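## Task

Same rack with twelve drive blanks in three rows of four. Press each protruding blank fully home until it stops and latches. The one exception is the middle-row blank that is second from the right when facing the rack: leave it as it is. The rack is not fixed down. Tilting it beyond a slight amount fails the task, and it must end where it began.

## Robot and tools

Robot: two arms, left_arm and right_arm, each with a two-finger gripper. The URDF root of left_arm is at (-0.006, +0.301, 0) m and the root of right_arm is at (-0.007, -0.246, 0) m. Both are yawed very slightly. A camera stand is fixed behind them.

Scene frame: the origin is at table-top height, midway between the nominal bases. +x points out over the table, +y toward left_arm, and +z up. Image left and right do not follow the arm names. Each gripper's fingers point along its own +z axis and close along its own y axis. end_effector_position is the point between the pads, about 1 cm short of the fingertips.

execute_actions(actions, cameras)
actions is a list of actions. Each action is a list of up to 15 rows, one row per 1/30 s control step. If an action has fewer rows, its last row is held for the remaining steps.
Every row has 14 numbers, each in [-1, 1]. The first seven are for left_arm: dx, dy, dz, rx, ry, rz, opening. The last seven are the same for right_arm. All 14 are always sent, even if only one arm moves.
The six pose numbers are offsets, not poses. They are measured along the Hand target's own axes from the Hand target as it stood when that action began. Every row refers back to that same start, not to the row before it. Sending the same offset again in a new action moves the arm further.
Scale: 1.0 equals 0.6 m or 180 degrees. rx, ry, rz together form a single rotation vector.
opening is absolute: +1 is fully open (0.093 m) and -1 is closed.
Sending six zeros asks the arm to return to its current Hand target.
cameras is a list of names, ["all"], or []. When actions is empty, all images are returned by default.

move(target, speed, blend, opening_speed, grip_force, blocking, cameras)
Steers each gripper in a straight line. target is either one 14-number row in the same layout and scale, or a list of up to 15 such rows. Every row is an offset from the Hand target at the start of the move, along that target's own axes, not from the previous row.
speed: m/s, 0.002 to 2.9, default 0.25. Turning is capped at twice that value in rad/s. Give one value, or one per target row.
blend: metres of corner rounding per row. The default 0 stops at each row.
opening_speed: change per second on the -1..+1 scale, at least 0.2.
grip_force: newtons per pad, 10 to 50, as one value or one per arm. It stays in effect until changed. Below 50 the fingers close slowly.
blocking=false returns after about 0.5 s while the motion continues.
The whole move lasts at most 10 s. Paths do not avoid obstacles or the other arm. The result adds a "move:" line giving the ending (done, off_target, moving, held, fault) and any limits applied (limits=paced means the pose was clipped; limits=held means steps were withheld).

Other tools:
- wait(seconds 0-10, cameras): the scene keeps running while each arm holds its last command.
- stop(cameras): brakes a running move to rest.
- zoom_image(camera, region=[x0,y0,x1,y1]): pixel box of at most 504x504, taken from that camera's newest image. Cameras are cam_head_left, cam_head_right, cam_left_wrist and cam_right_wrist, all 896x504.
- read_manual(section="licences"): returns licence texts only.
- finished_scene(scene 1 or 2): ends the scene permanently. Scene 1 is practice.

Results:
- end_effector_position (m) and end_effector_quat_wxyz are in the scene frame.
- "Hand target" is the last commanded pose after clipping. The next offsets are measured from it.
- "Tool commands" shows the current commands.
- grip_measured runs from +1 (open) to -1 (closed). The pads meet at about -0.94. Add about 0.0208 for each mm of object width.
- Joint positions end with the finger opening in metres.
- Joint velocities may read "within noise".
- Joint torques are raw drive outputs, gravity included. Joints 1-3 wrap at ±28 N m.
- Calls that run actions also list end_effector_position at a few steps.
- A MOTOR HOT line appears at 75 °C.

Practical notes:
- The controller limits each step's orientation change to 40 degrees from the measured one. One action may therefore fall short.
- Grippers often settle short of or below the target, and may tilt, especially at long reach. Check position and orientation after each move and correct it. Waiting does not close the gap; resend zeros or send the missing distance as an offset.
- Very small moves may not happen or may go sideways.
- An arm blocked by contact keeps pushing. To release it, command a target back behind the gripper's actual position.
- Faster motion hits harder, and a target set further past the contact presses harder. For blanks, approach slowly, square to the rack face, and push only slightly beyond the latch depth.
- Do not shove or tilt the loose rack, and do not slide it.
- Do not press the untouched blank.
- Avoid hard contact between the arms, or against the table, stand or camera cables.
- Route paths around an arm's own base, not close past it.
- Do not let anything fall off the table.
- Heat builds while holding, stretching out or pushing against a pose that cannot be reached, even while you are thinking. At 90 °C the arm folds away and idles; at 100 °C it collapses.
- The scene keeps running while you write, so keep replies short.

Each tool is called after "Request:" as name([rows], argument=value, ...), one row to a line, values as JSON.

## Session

Request:
execute_actions(actions=[])

Scene clock: 0.00 s.
left_arm: end_effector_position=(+0.3859, +0.3029, +0.1011) grip_measured=+1.000 end_effector_quat_wxyz=(+0.583, -0.011, +0.810, -0.068) | right_arm: end_effector_position=(+0.3822, -0.2747, +0.0762) grip_measured=+1.000 end_effector_quat_wxyz=(+0.542, +0.031, +0.840, -0.009)
Joint positions: left_arm=[0.128 1.535 0.376 0.838 0.172 -0.072 0.093] | right_arm=[-0.046 1.561 0.398 0.737 -0.03 0.006 0.093]
Joint velocities: within noise
Joint torques (N m): no reading
Heat: left arm: 27 °C; right arm: 27 °C.
Hand target: left_arm +0.3871, +0.3030, +0.1035; +0.585, -0.010, +0.808, -0.068 | right_arm +0.3870, -0.2751, +0.0865; +0.555, +0.031, +0.831, -0.010
Tool commands: left_gripper/opening=+1.0 right_gripper/opening=+1.0
camera_calibration:
cam_left_wrist: T_world_to_cam=[[-0.06455, -0.990449, 0.121838, 0.313627], [-0.686449, -0.0445464, -0.725812, 0.390849], [0.724307, -0.130487, -0.677017, -0.089773], [0, 0, 0, 1]] pos_world=[0.353566, 0.316328, 0.184693]
cam_right_wrist: T_world_to_cam=[[-0.0835139, -0.996371, -0.0164401, -0.24064], [-0.75192, 0.0738338, -0.655106, 0.396803], [0.653943, -0.0423489, -0.755358, -0.121529], [0, 0, 0, 1]] pos_world=[0.35774, -0.27421, 0.164194]

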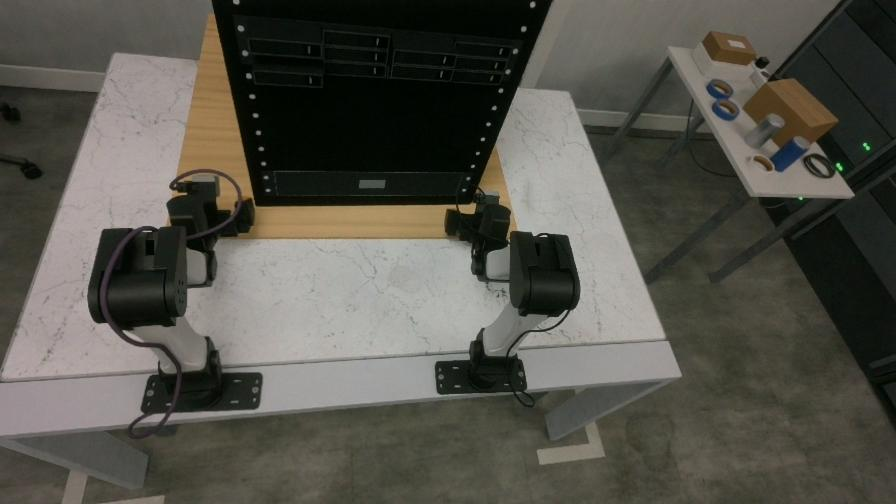

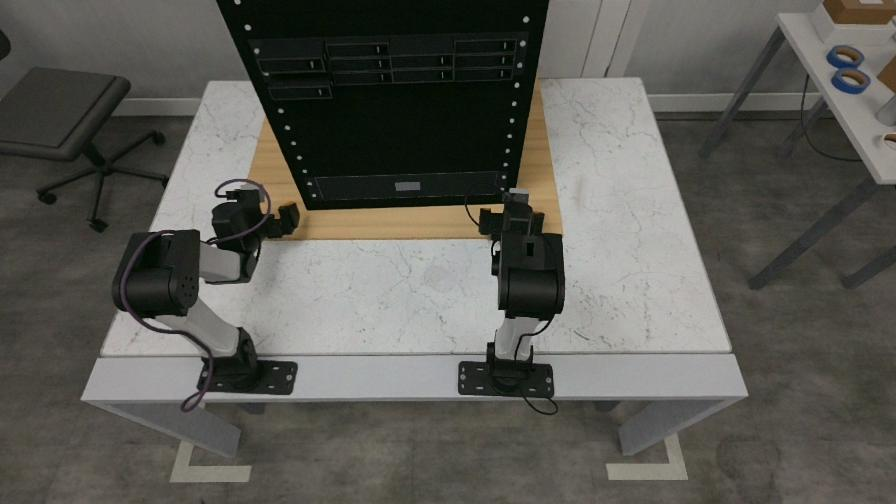

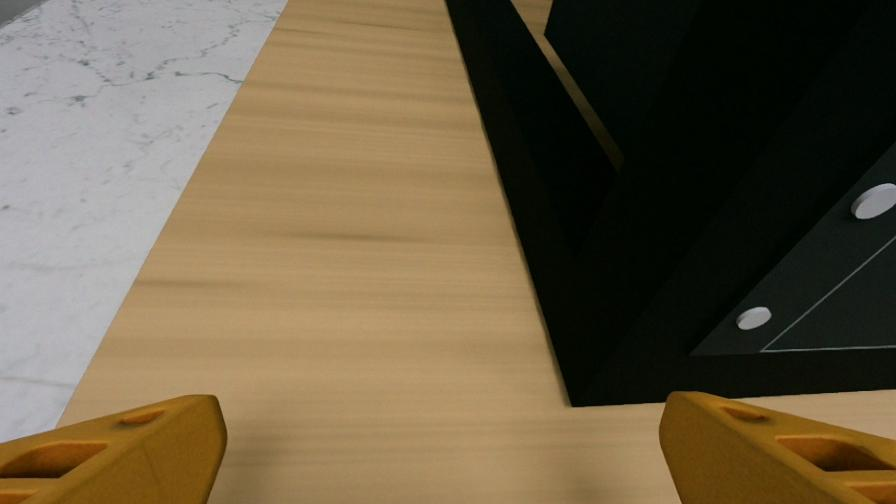

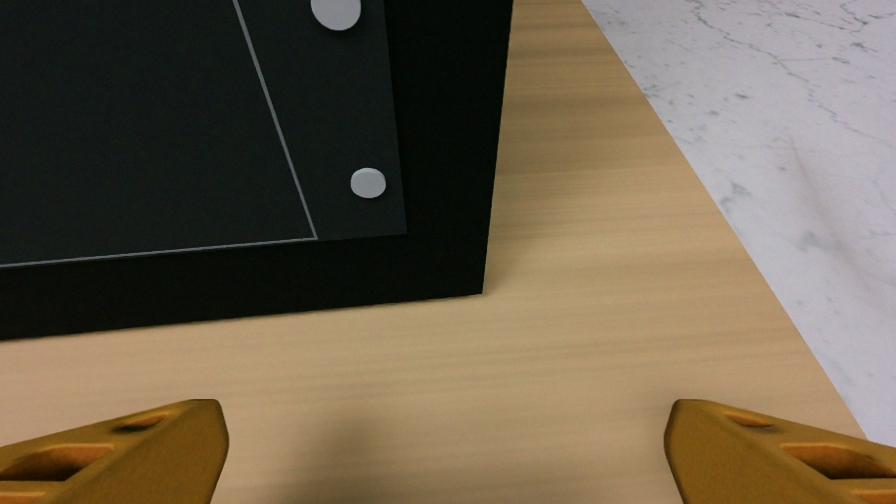

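Request:
move(target=[-0.3670, -0.3550, -0.2867, -0.0428, -0.1019, 0.0327, -0.96, -0.3967, 0.2068, -0.3533, -0.0351, -0.1252, -0.0128, -0.96], speed=0.3, cameras=["cam_left_wrist", "cam_right_wrist"])

Scene clock: 18.17 s.
left_arm: end_effector_position=(+0.2807, +0.1318, +0.3810) grip_measured=-0.955 end_effector_quat_wxyz=(+0.705, -0.018, +0.709, +0.019) | right_arm: end_effector_position=(+0.2917, -0.1513, +0.3770) grip_measured=-0.955 end_effector_quat_wxyz=(+0.699, -0.019, +0.714, +0.018)
Joint positions: left_arm=[-0.933 1.06 0.975 0.074 -1.035 -0.009 0] | right_arm=[0.622 0.827 0.888 -0.085 0.529 0.011 0]
Joint torques (N m): left_arm=[-0.59 -2.44 9.72 1.68 -0.22 0.06] | right_arm=[0.84 -0.1 11.59 2.06 0 -0.07]
Heat: left arm: 30 °C; right arm: 29 °C.
Hand target: left_arm +0.2802, +0.1299, +0.3902; +0.707, -0.019, +0.707, +0.019 | right_arm +0.2903, -0.1501, +0.3897; +0.707, -0.019, +0.707, +0.019
Off the commanded pose: left_arm 0.009 m, 0 deg | right_arm 0.013 m, 1 deg.
move: off_target (right_arm)
camera_calibration:
cam_left_wrist: T_world_to_cam=[[0.0504182, -0.998727, -0.00174113, 0.119167], [-0.423669, -0.0198091, -0.9056, 0.505654], [0.904413, 0.0463964, -0.424128, -0.0166809], [0, 0, 0, 1]] pos_world=[0.223308, 0.129806, 0.451053]
cam_right_wrist: T_world_to_cam=[[0.0316504, -0.999487, -0.00496737, -0.15861], [-0.436165, -0.00933984, -0.899818, 0.504294], [0.89931, 0.0306462, -0.436237, -0.0107237], [0, 0, 0, 1]] pos_world=[0.234619, -0.15349, 0.448307]
Images, in order (width x height): cam_left_wrist 896x504, cam_right_wrist 896x504.

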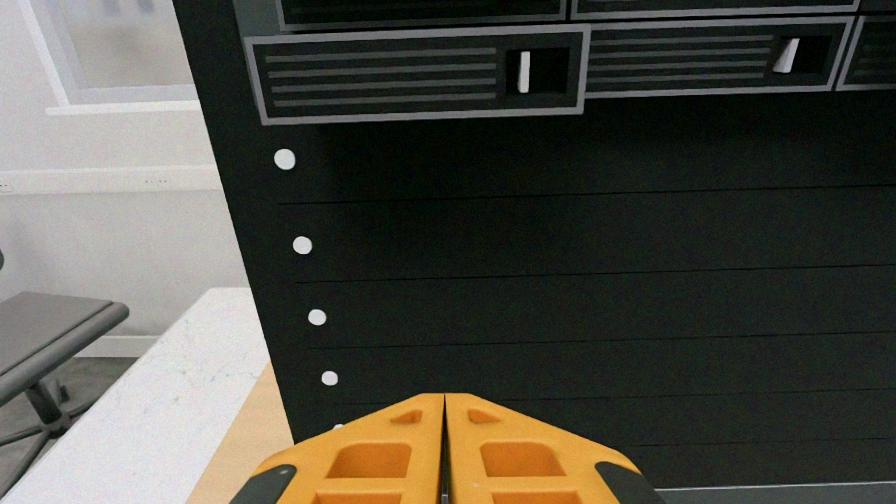

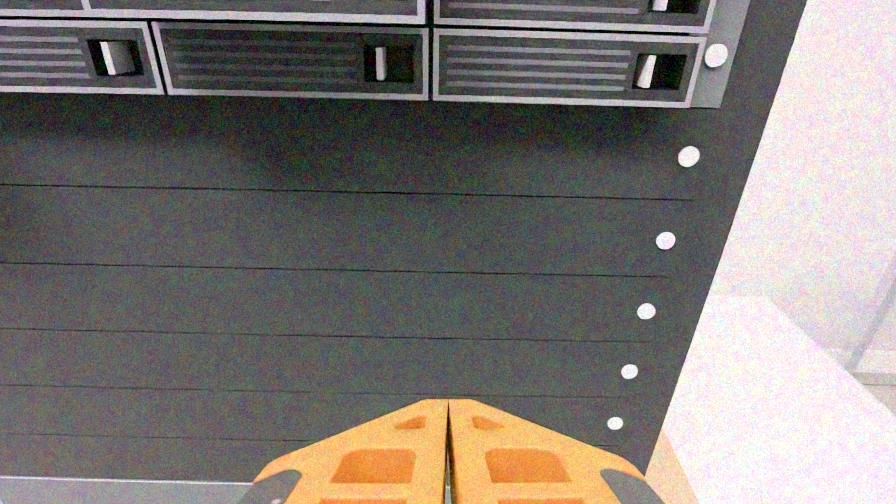

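Request:
move(target=[-0.0833, 0, 0, 0, -0.1111, 0, -0.96, -0.0833, 0, 0, 0, -0.1111, 0, -0.96], speed=0.3, cameras=["cam_left_wrist", "cam_right_wrist"])

Scene clock: 23.17 s.
left_arm: end_effector_position=(+0.2763, +0.1322, +0.4490) grip_measured=-0.955 end_effector_quat_wxyz=(+0.821, -0.026, +0.570, +0.010) | right_arm: end_effector_position=(+0.2885, -0.1495, +0.4399) grip_measured=-0.955 end_effector_quat_wxyz=(+0.815, -0.014, +0.578, +0.026)
Joint positions: left_arm=[-0.909 1.12 0.866 0.869 -0.921 0.48 0] | right_arm=[0.61 0.849 0.788 0.444 0.482 -0.177 0]
Joint torques (N m): left_arm=[0.95 -2.47 5.2 1.43 0.32 0.07] | right_arm=[-0.88 -0.01 7.73 2.14 -0.29 -0.07]
Heat: left arm: 30 °C; right arm: 30 °C.
Hand target: left_arm +0.2803, +0.1299, +0.4401; +0.819, -0.015, +0.573, +0.022 | right_arm +0.2902, -0.1502, +0.4398; +0.819, -0.015, +0.573, +0.022
Off the commanded pose: left_arm 0.010 m, 2 deg | right_arm 0.002 m, 1 deg.
move: done
camera_calibration:
cam_left_wrist: T_world_to_cam=[[0.044672, -0.998598, 0.0283836, 0.107967], [-0.0742449, -0.031652, -0.996738, 0.511391], [0.996239, 0.0424189, -0.0755548, -0.165123], [0, 0, 0, 1]] pos_world=[0.197647, 0.131006, 0.494182]
cam_right_wrist: T_world_to_cam=[[0.0408502, -0.998948, -0.020858, -0.152051], [-0.0934354, 0.0169648, -0.995481, 0.506612], [0.994787, 0.0426145, -0.0926441, -0.157419], [0, 0, 0, 1]] pos_world=[0.210145, -0.153777, 0.486567]
Images, in order (width x height): cam_left_wrist 896x504, cam_right_wrist 896x504.

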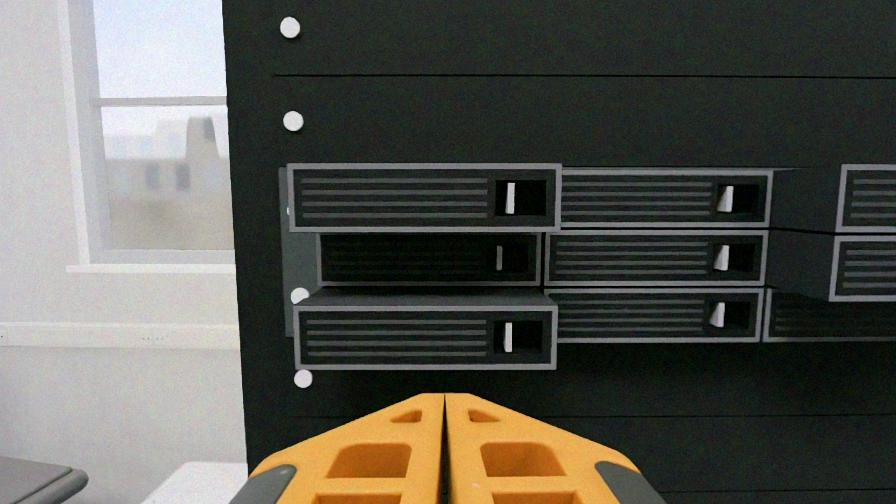

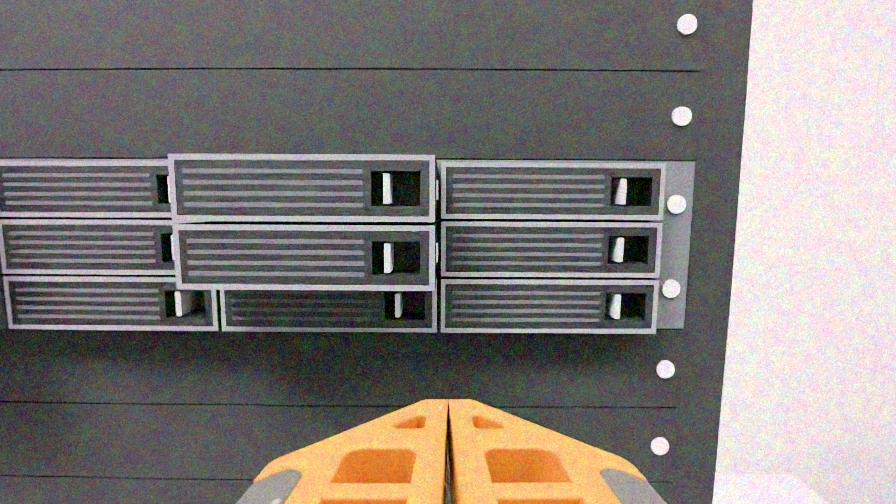

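Request:
move([
  [0.0327, 0.0217, 0.0650, 0, 0.1000, 0, -0.96, 0.0392, 0.0953, 0.0355, 0.0872, 0.0872, 0.4944, -0.96],
  [-0.0043, 0.0217, 0.1050, 0, 0.1000, 0, -0.96, 0.0068, 0.0953, 0.0917, 0.0872, 0.0872, 0.4944, 1.0],
], speed=0.3, blend=[0.006, 0], cameras=["cam_left_wrist", "cam_right_wrist"])

Scene clock: 47.17 s.
left_arm: end_effector_position=(+0.3357, +0.1451, +0.4567) grip_measured=-0.955 end_effector_quat_wxyz=(+0.717, -0.011, +0.697, +0.027) | right_arm: end_effector_position=(+0.3392, -0.0877, +0.4413) grip_measured=+1.000 end_effector_quat_wxyz=(+0.488, +0.483, +0.527, +0.501)
Joint positions: left_arm=[-0.709 1.219 1.332 -0.071 -0.81 0.052 0] | right_arm=[0.736 1.189 1.307 -0.145 0.637 1.555 0.093]
Joint torques (N m): left_arm=[0.81 -3.56 9.25 1.78 0.05 -0.21] | right_arm=[-0.73 -2.51 11.89 1.99 -0.11 0.15]
Heat: left arm: 33 °C; right arm: 31 °C.
Hand target: left_arm +0.3377, +0.1460, +0.4641; +0.719, -0.018, +0.694, +0.019 | right_arm +0.3401, -0.0902, +0.4547; +0.487, +0.486, +0.513, +0.513
Off the commanded pose: left_arm 0.008 m, 1 deg | right_arm 0.014 m, 2 deg.
move: off_target (right_arm); target 2's new opening was sent with right_arm's hand 0.014 m and 2 deg from that target
camera_calibration:
cam_left_wrist: T_world_to_cam=[[0.0506619, -0.998442, -0.0233798, 0.139575], [-0.393006, 0.00159061, -0.919535, 0.590771], [0.918139, 0.0557738, -0.392313, -0.0554484], [0, 0, 0, 1]] pos_world=[0.276015, 0.14151, 0.524745]
cam_right_wrist: T_world_to_cam=[[-0.0401246, -0.0264958, -0.998843, 0.451964], [-0.467903, 0.883768, -0.0046471, 0.277496], [0.882868, 0.467175, -0.0478583, -0.1548], [0, 0, 0, 1]] pos_world=[0.284644, -0.160948, 0.445322]
Images, in order (width x height): cam_left_wrist 896x504, cam_right_wrist 896x504.

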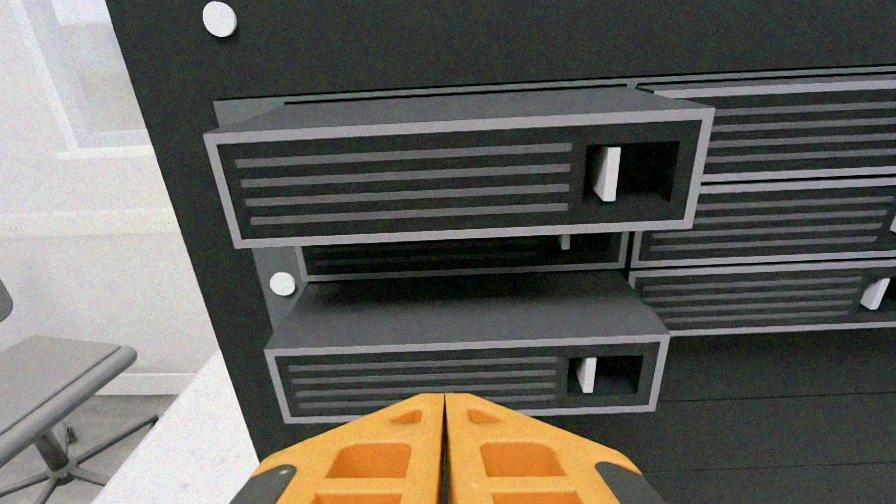

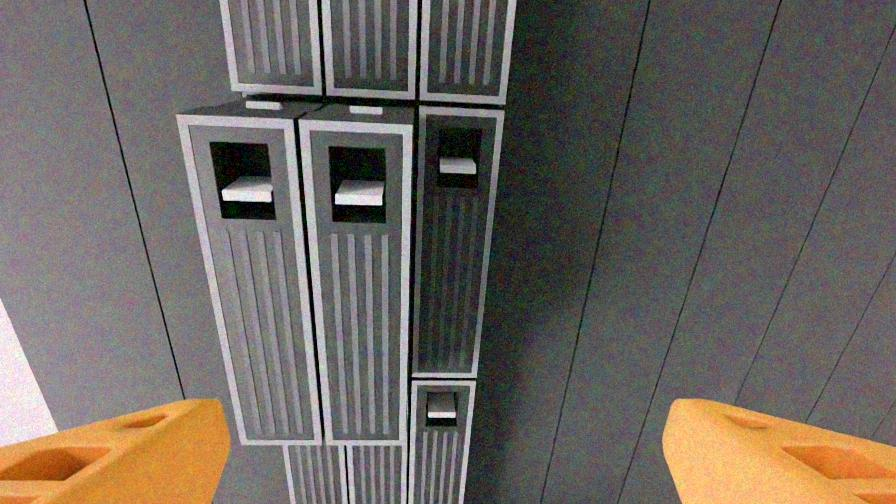

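Request:
move([
  [0.0107, -0.004, 0.0363, 0, 0, 0, -0.96, 0, 0.0033, 0.0583, 0, 0, 0, 1.0],
  [0.0137, -0.004, 0.1215, 0, 0, 0, -0.96, 0, 0.0033, 0.0583, 0, 0, 0, 1.0],
], speed=[0.15, 0.06], blend=[0.006, 0], cameras=["cam_left_wrist", "cam_right_wrist"])

Scene clock: 59.80 s.
left_arm: end_effector_position=(+0.3974, +0.1480, +0.4482) grip_measured=-0.955 end_effector_quat_wxyz=(+0.709, -0.008, +0.705, +0.034) | right_arm: end_effector_position=(+0.3745, -0.0858, +0.4350) grip_measured=+1.000 end_effector_quat_wxyz=(+0.485, +0.486, +0.537, +0.490)
Joint positions: left_arm=[-0.555 1.385 1.44 -0.047 -0.664 0.042 0] | right_arm=[0.655 1.295 1.378 -0.14 0.558 1.556 0.093]
Joint torques (N m): left_arm=[2.41 -2.89 10.29 2.31 0.31 -0.16] | right_arm=[-0.65 -3.93 12.34 2.28 -0.1 0.15]
Heat: left arm: 35 °C; right arm: 33 °C.
Hand target: left_arm +0.4110, +0.1475, +0.4583; +0.719, -0.018, +0.695, +0.019 | right_arm +0.3751, -0.0885, +0.4567; +0.487, +0.486, +0.513, +0.513
Off the commanded pose: left_arm 0.017 m, 3 deg | right_arm 0.022 m, 4 deg.
move: off_target (left_arm, right_arm)
camera_calibration:
cam_left_wrist: T_world_to_cam=[[0.0570833, -0.997648, -0.0379433, 0.143063], [-0.414223, 0.010913, -0.91011, 0.610059], [0.908384, 0.067669, -0.412626, -0.104331], [0, 0, 0, 1]] pos_world=[0.339306, 0.143129, 0.517599]
cam_right_wrist: T_world_to_cam=[[-0.0667033, -0.0421241, -0.996883, 0.45483], [-0.467015, 0.884228, -0.00611491, 0.292628], [0.88173, 0.465152, -0.0786535, -0.173546], [0, 0, 0, 1]] pos_world=[0.320021, -0.158865, 0.441551]
Images, in order (width x height): cam_left_wrist 896x504, cam_right_wrist 896x504.

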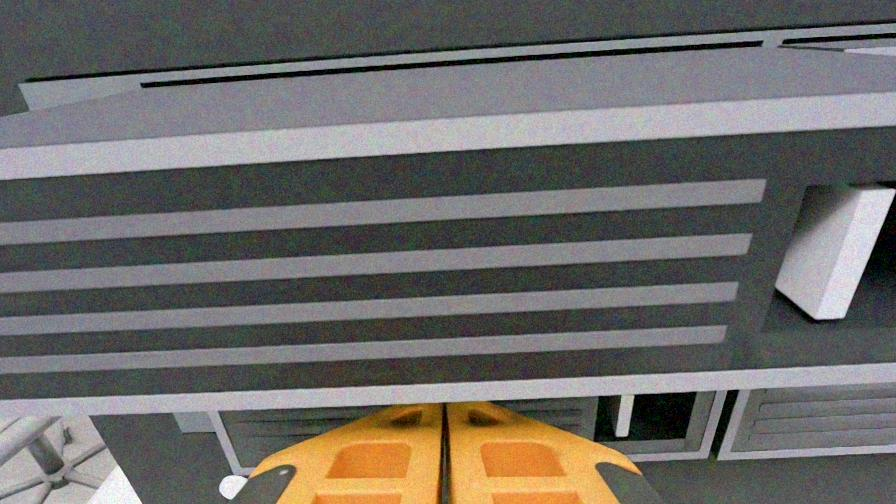

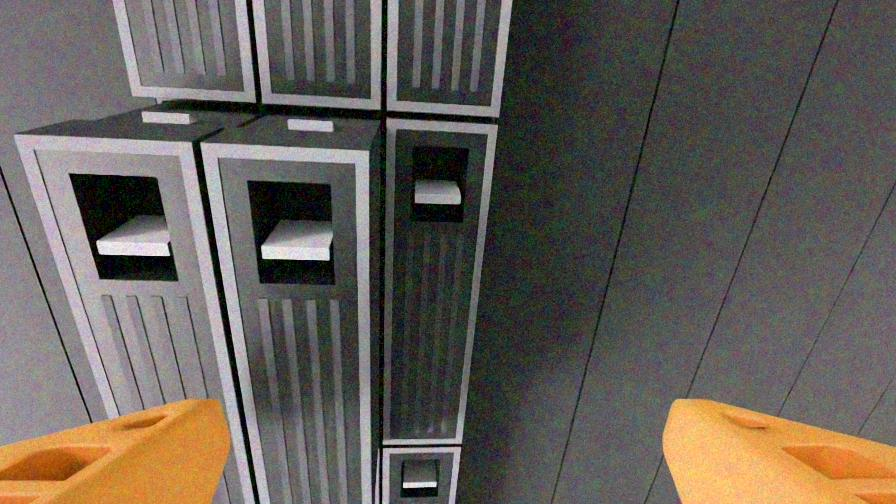

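Request:
move([
  [-0.0044, 0, -0.1217, 0, 0, 0, -0.96, 0, 0.015, -0.0067, -0.0139, 0, 0, 1.0],
  [-0.0972, 0, -0.1183, 0, 0, 0, -0.96, 0, 0.015, -0.0067, -0.0139, 0, 0, 1.0],
], speed=0.25, blend=[0.008, 0], cameras=["cam_left_wrist", "cam_right_wrist"])

Scene clock: 71.17 s.
left_arm: end_effector_position=(+0.3396, +0.1451, +0.5079) grip_measured=-0.955 end_effector_quat_wxyz=(+0.717, -0.015, +0.696, +0.023) | right_arm: end_effector_position=(+0.3748, -0.0856, +0.4462) grip_measured=+1.000 end_effector_quat_wxyz=(+0.489, +0.482, +0.520, +0.508)
Joint positions: left_arm=[-0.698 1.314 1.619 -0.262 -0.802 0.042 0] | right_arm=[0.655 1.295 1.378 -0.088 0.558 1.555 0.093]
Joint torques (N m): left_arm=[-0.58 -4.18 8.57 1.81 -0.15 -0.1] | right_arm=[0.06 -5.08 10.71 2.3 -0.03 -0.15]
Heat: left arm: 35 °C; right arm: 33 °C.
Hand target: left_arm +0.3381, +0.1437, +0.5142; +0.719, -0.018, +0.694, +0.019 | right_arm +0.3711, -0.0887, +0.4657; +0.497, +0.476, +0.502, +0.524
Off the commanded pose: left_arm 0.007 m, 1 deg | right_arm 0.020 m, 3 deg.
move: off_target (right_arm)
camera_calibration:
cam_left_wrist: T_world_to_cam=[[0.0523818, -0.998549, -0.0124798, 0.134437], [-0.391534, -0.00903945, -0.920119, 0.640776], [0.918672, 0.0530837, -0.391439, -0.039155], [0, 0, 0, 1]] pos_world=[0.279814, 0.142113, 0.575942]
cam_right_wrist: T_world_to_cam=[[-0.024317, -0.0134094, -0.999614, 0.453949], [-0.466885, 0.884318, -0.000505111, 0.290168], [0.883983, 0.466693, -0.0277646, -0.196434], [0, 0, 0, 1]] pos_world=[0.320159, -0.158839, 0.448467]
Images, in order (width x height): cam_left_wrist 896x504, cam_right_wrist 896x504.

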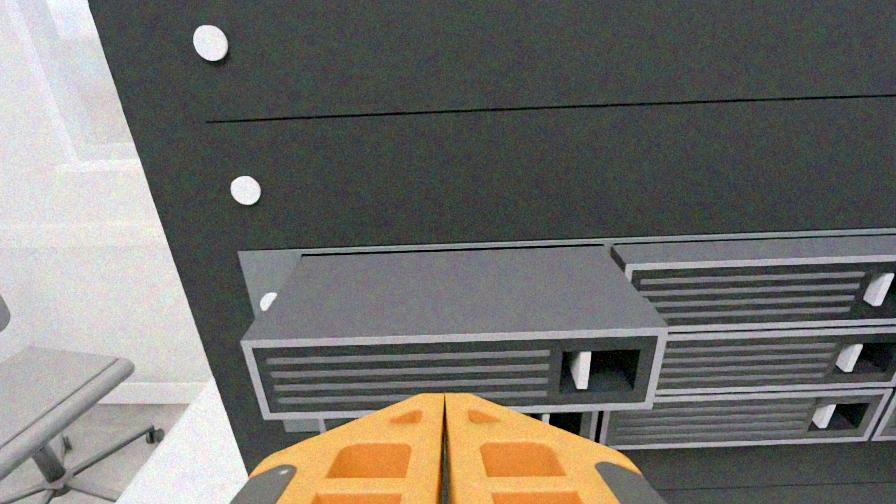

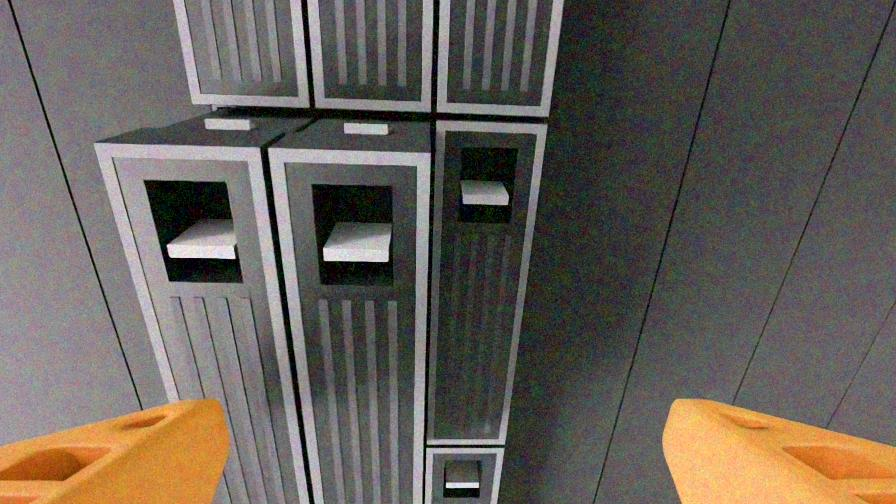

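Request:
move([
  [0, 0, 0, 0, 0, 0, -0.96, 0, -0.0041, 0.0967, 0, 0, 0, 1.0],
  [0.0044, 0, 0.1215, 0, 0, 0, -0.96, 0, 0.0021, -0.05, 0, 0, 0, 1.0],
], speed=[0.06, 0.07], cameras=["all"])

Scene clock: 82.13 s.
left_arm: end_effector_position=(+0.3964, +0.1471, +0.5059) grip_measured=-0.955 end_effector_quat_wxyz=(+0.708, -0.005, +0.705, +0.031) | right_arm: end_effector_position=(+0.3461, -0.0883, +0.4646) grip_measured=+1.000 end_effector_quat_wxyz=(+0.493, +0.478, +0.502, +0.526)
Joint positions: left_arm=[-0.556 1.473 1.767 -0.288 -0.657 0.041 0] | right_arm=[0.715 1.218 1.356 -0.09 0.617 1.551 0.093]
Joint torques (N m): left_arm=[2.71 -3.14 9.2 2.42 0.2 -0.19] | right_arm=[0.73 -4.93 7.28 1.99 0.05 -0.14]
Heat: left arm: 36 °C; right arm: 33 °C.
Hand target: left_arm +0.4109, +0.1475, +0.5141; +0.719, -0.018, +0.694, +0.019 | right_arm +0.3411, -0.0901, +0.4656; +0.497, +0.476, +0.502, +0.524
Off the commanded pose: left_arm 0.017 m, 3 deg | right_arm 0.005 m, 1 deg.
move: off_target (left_arm)
camera_calibration:
cam_left_wrist: T_world_to_cam=[[0.048993, -0.998041, -0.0389075, 0.148044], [-0.415749, 0.0150414, -0.909355, 0.661748], [0.908159, 0.0607278, -0.414198, -0.0775665], [0, 0, 0, 1]] pos_world=[0.338311, 0.142511, 0.575396]
cam_right_wrist: T_world_to_cam=[[0.0184625, 0.0158375, -0.999704, 0.459423], [-0.4679, 0.883765, 0.00535963, 0.276698], [0.883589, 0.467662, 0.0237269, -0.193084], [0, 0, 0, 1]] pos_world=[0.291591, -0.161514, 0.462385]

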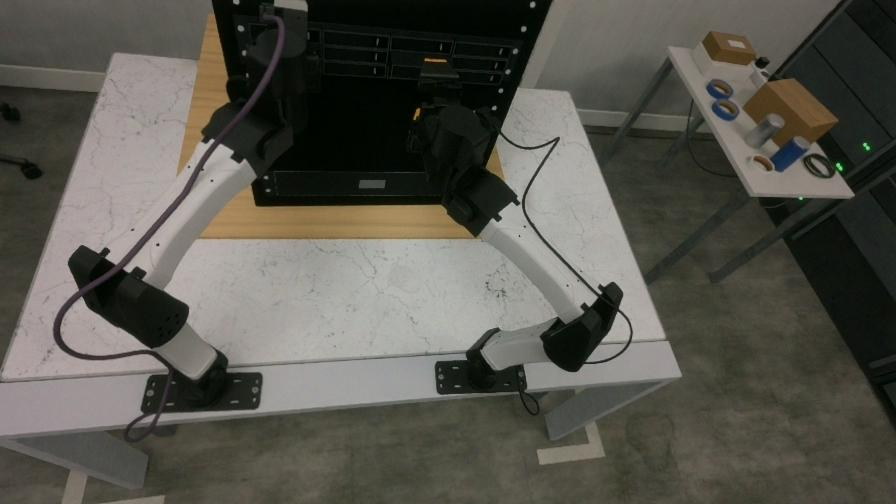

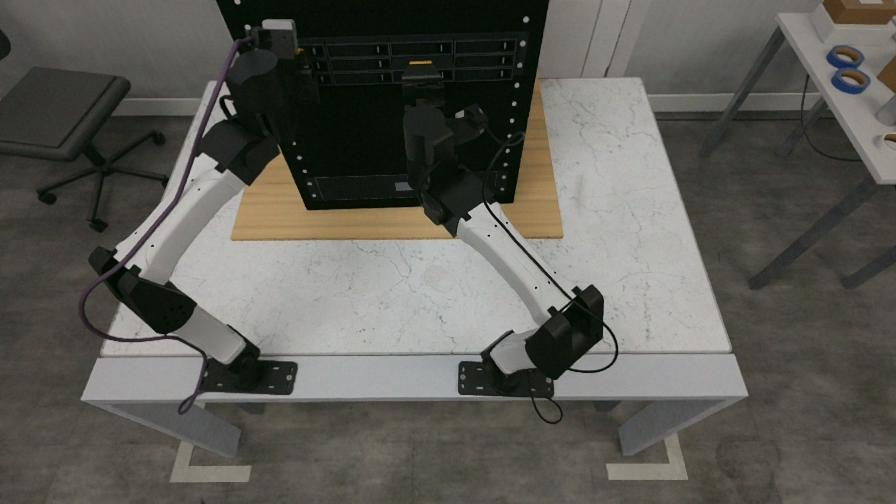

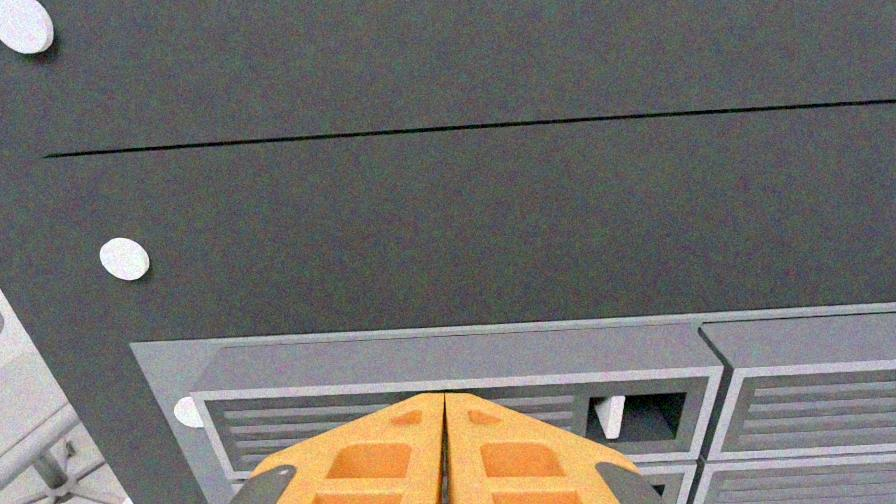

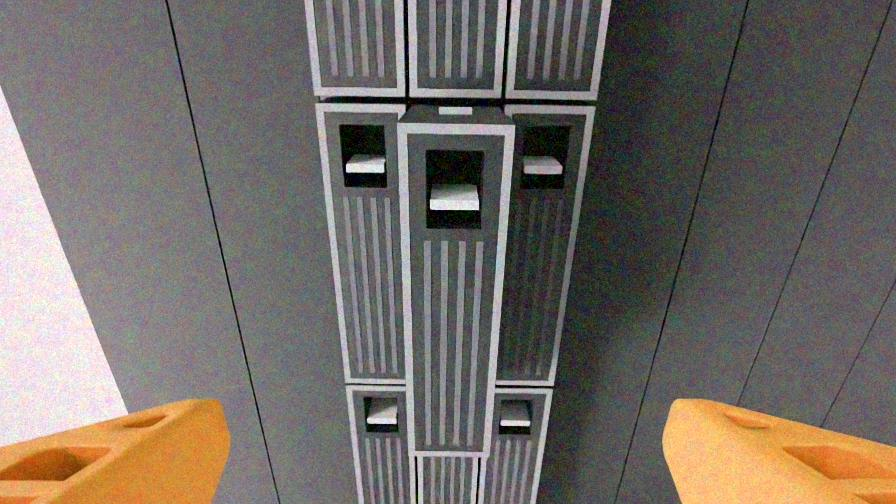

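Request:
move(target=[-0.0042, 0, -0.1333, 0, 0, 0, -0.96, 0, 0, 0, 0, 0, 0, 1.0], speed=0.25, cameras=["cam_left_wrist", "cam_head_right"])

Request:
zoom_image(camera="cam_left_wrist", region=[200, 180, 896, 504])

Scene clock: 87.97 s.
left_arm: end_effector_position=(+0.3312, +0.1457, +0.5204) grip_measured=-0.955 end_effector_quat_wxyz=(+0.723, -0.021, +0.690, +0.016) | right_arm: end_effector_position=(+0.3461, -0.0884, +0.4646) grip_measured=+1.000 end_effector_quat_wxyz=(+0.493, +0.478, +0.502, +0.526)
Joint positions: left_arm=[-0.72 1.31 1.654 -0.276 -0.822 0.041 0] | right_arm=[0.715 1.218 1.356 -0.09 0.618 1.551 0.093]
Joint torques (N m): left_arm=[-0.7 -5.07 4.71 1.86 -0.15 -0.06] | right_arm=[0.77 -4.94 7.25 1.98 0.03 -0.14]
Heat: left arm: 37 °C; right arm: 33 °C.
Hand target: left_arm +0.3310, +0.1432, +0.5137; +0.719, -0.018, +0.695, +0.019 | right_arm +0.3411, -0.0901, +0.4656; +0.497, +0.476, +0.502, +0.524
Off the commanded pose: left_arm 0.007 m, 1 deg | right_arm 0.005 m, 1 deg.
move: done
camera_calibration:
cam_left_wrist: T_world_to_cam=[[0.0511895, -0.998664, 0.00707301, 0.125928], [-0.375833, -0.0258251, -0.926328, 0.649375], [0.925273, 0.0447599, -0.376653, -0.0352404], [0, 0, 0, 1]] pos_world=[0.270217, 0.144107, 0.58737]
Images, in order (width x height): cam_head_right 896x504, cam_left_wrist 896x504.

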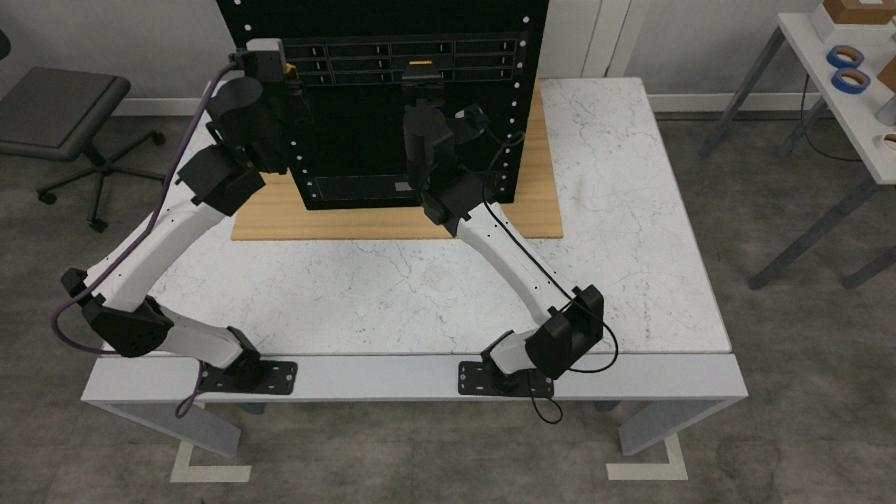

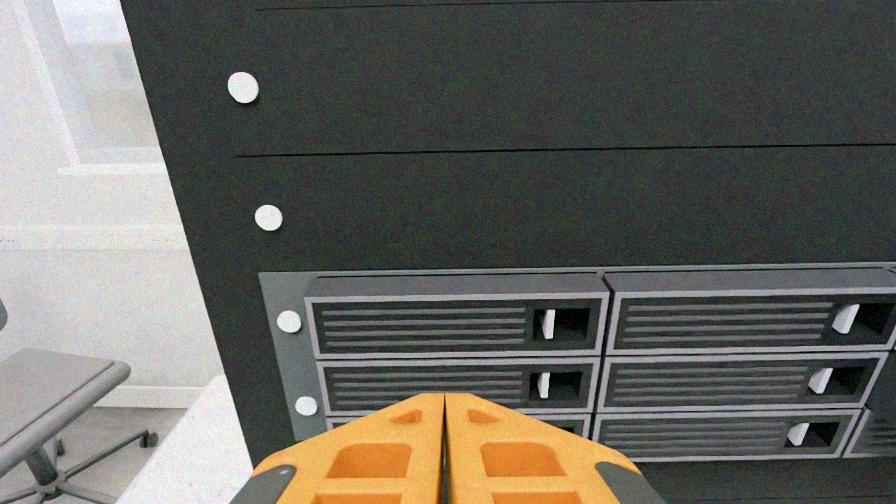

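Region (200, 180, 896, 504) is 696x324 pixels. A region can be at most 504 by 504 pixels.

Request:
finished_scene(scene=2)

The scene is finished: the task was done.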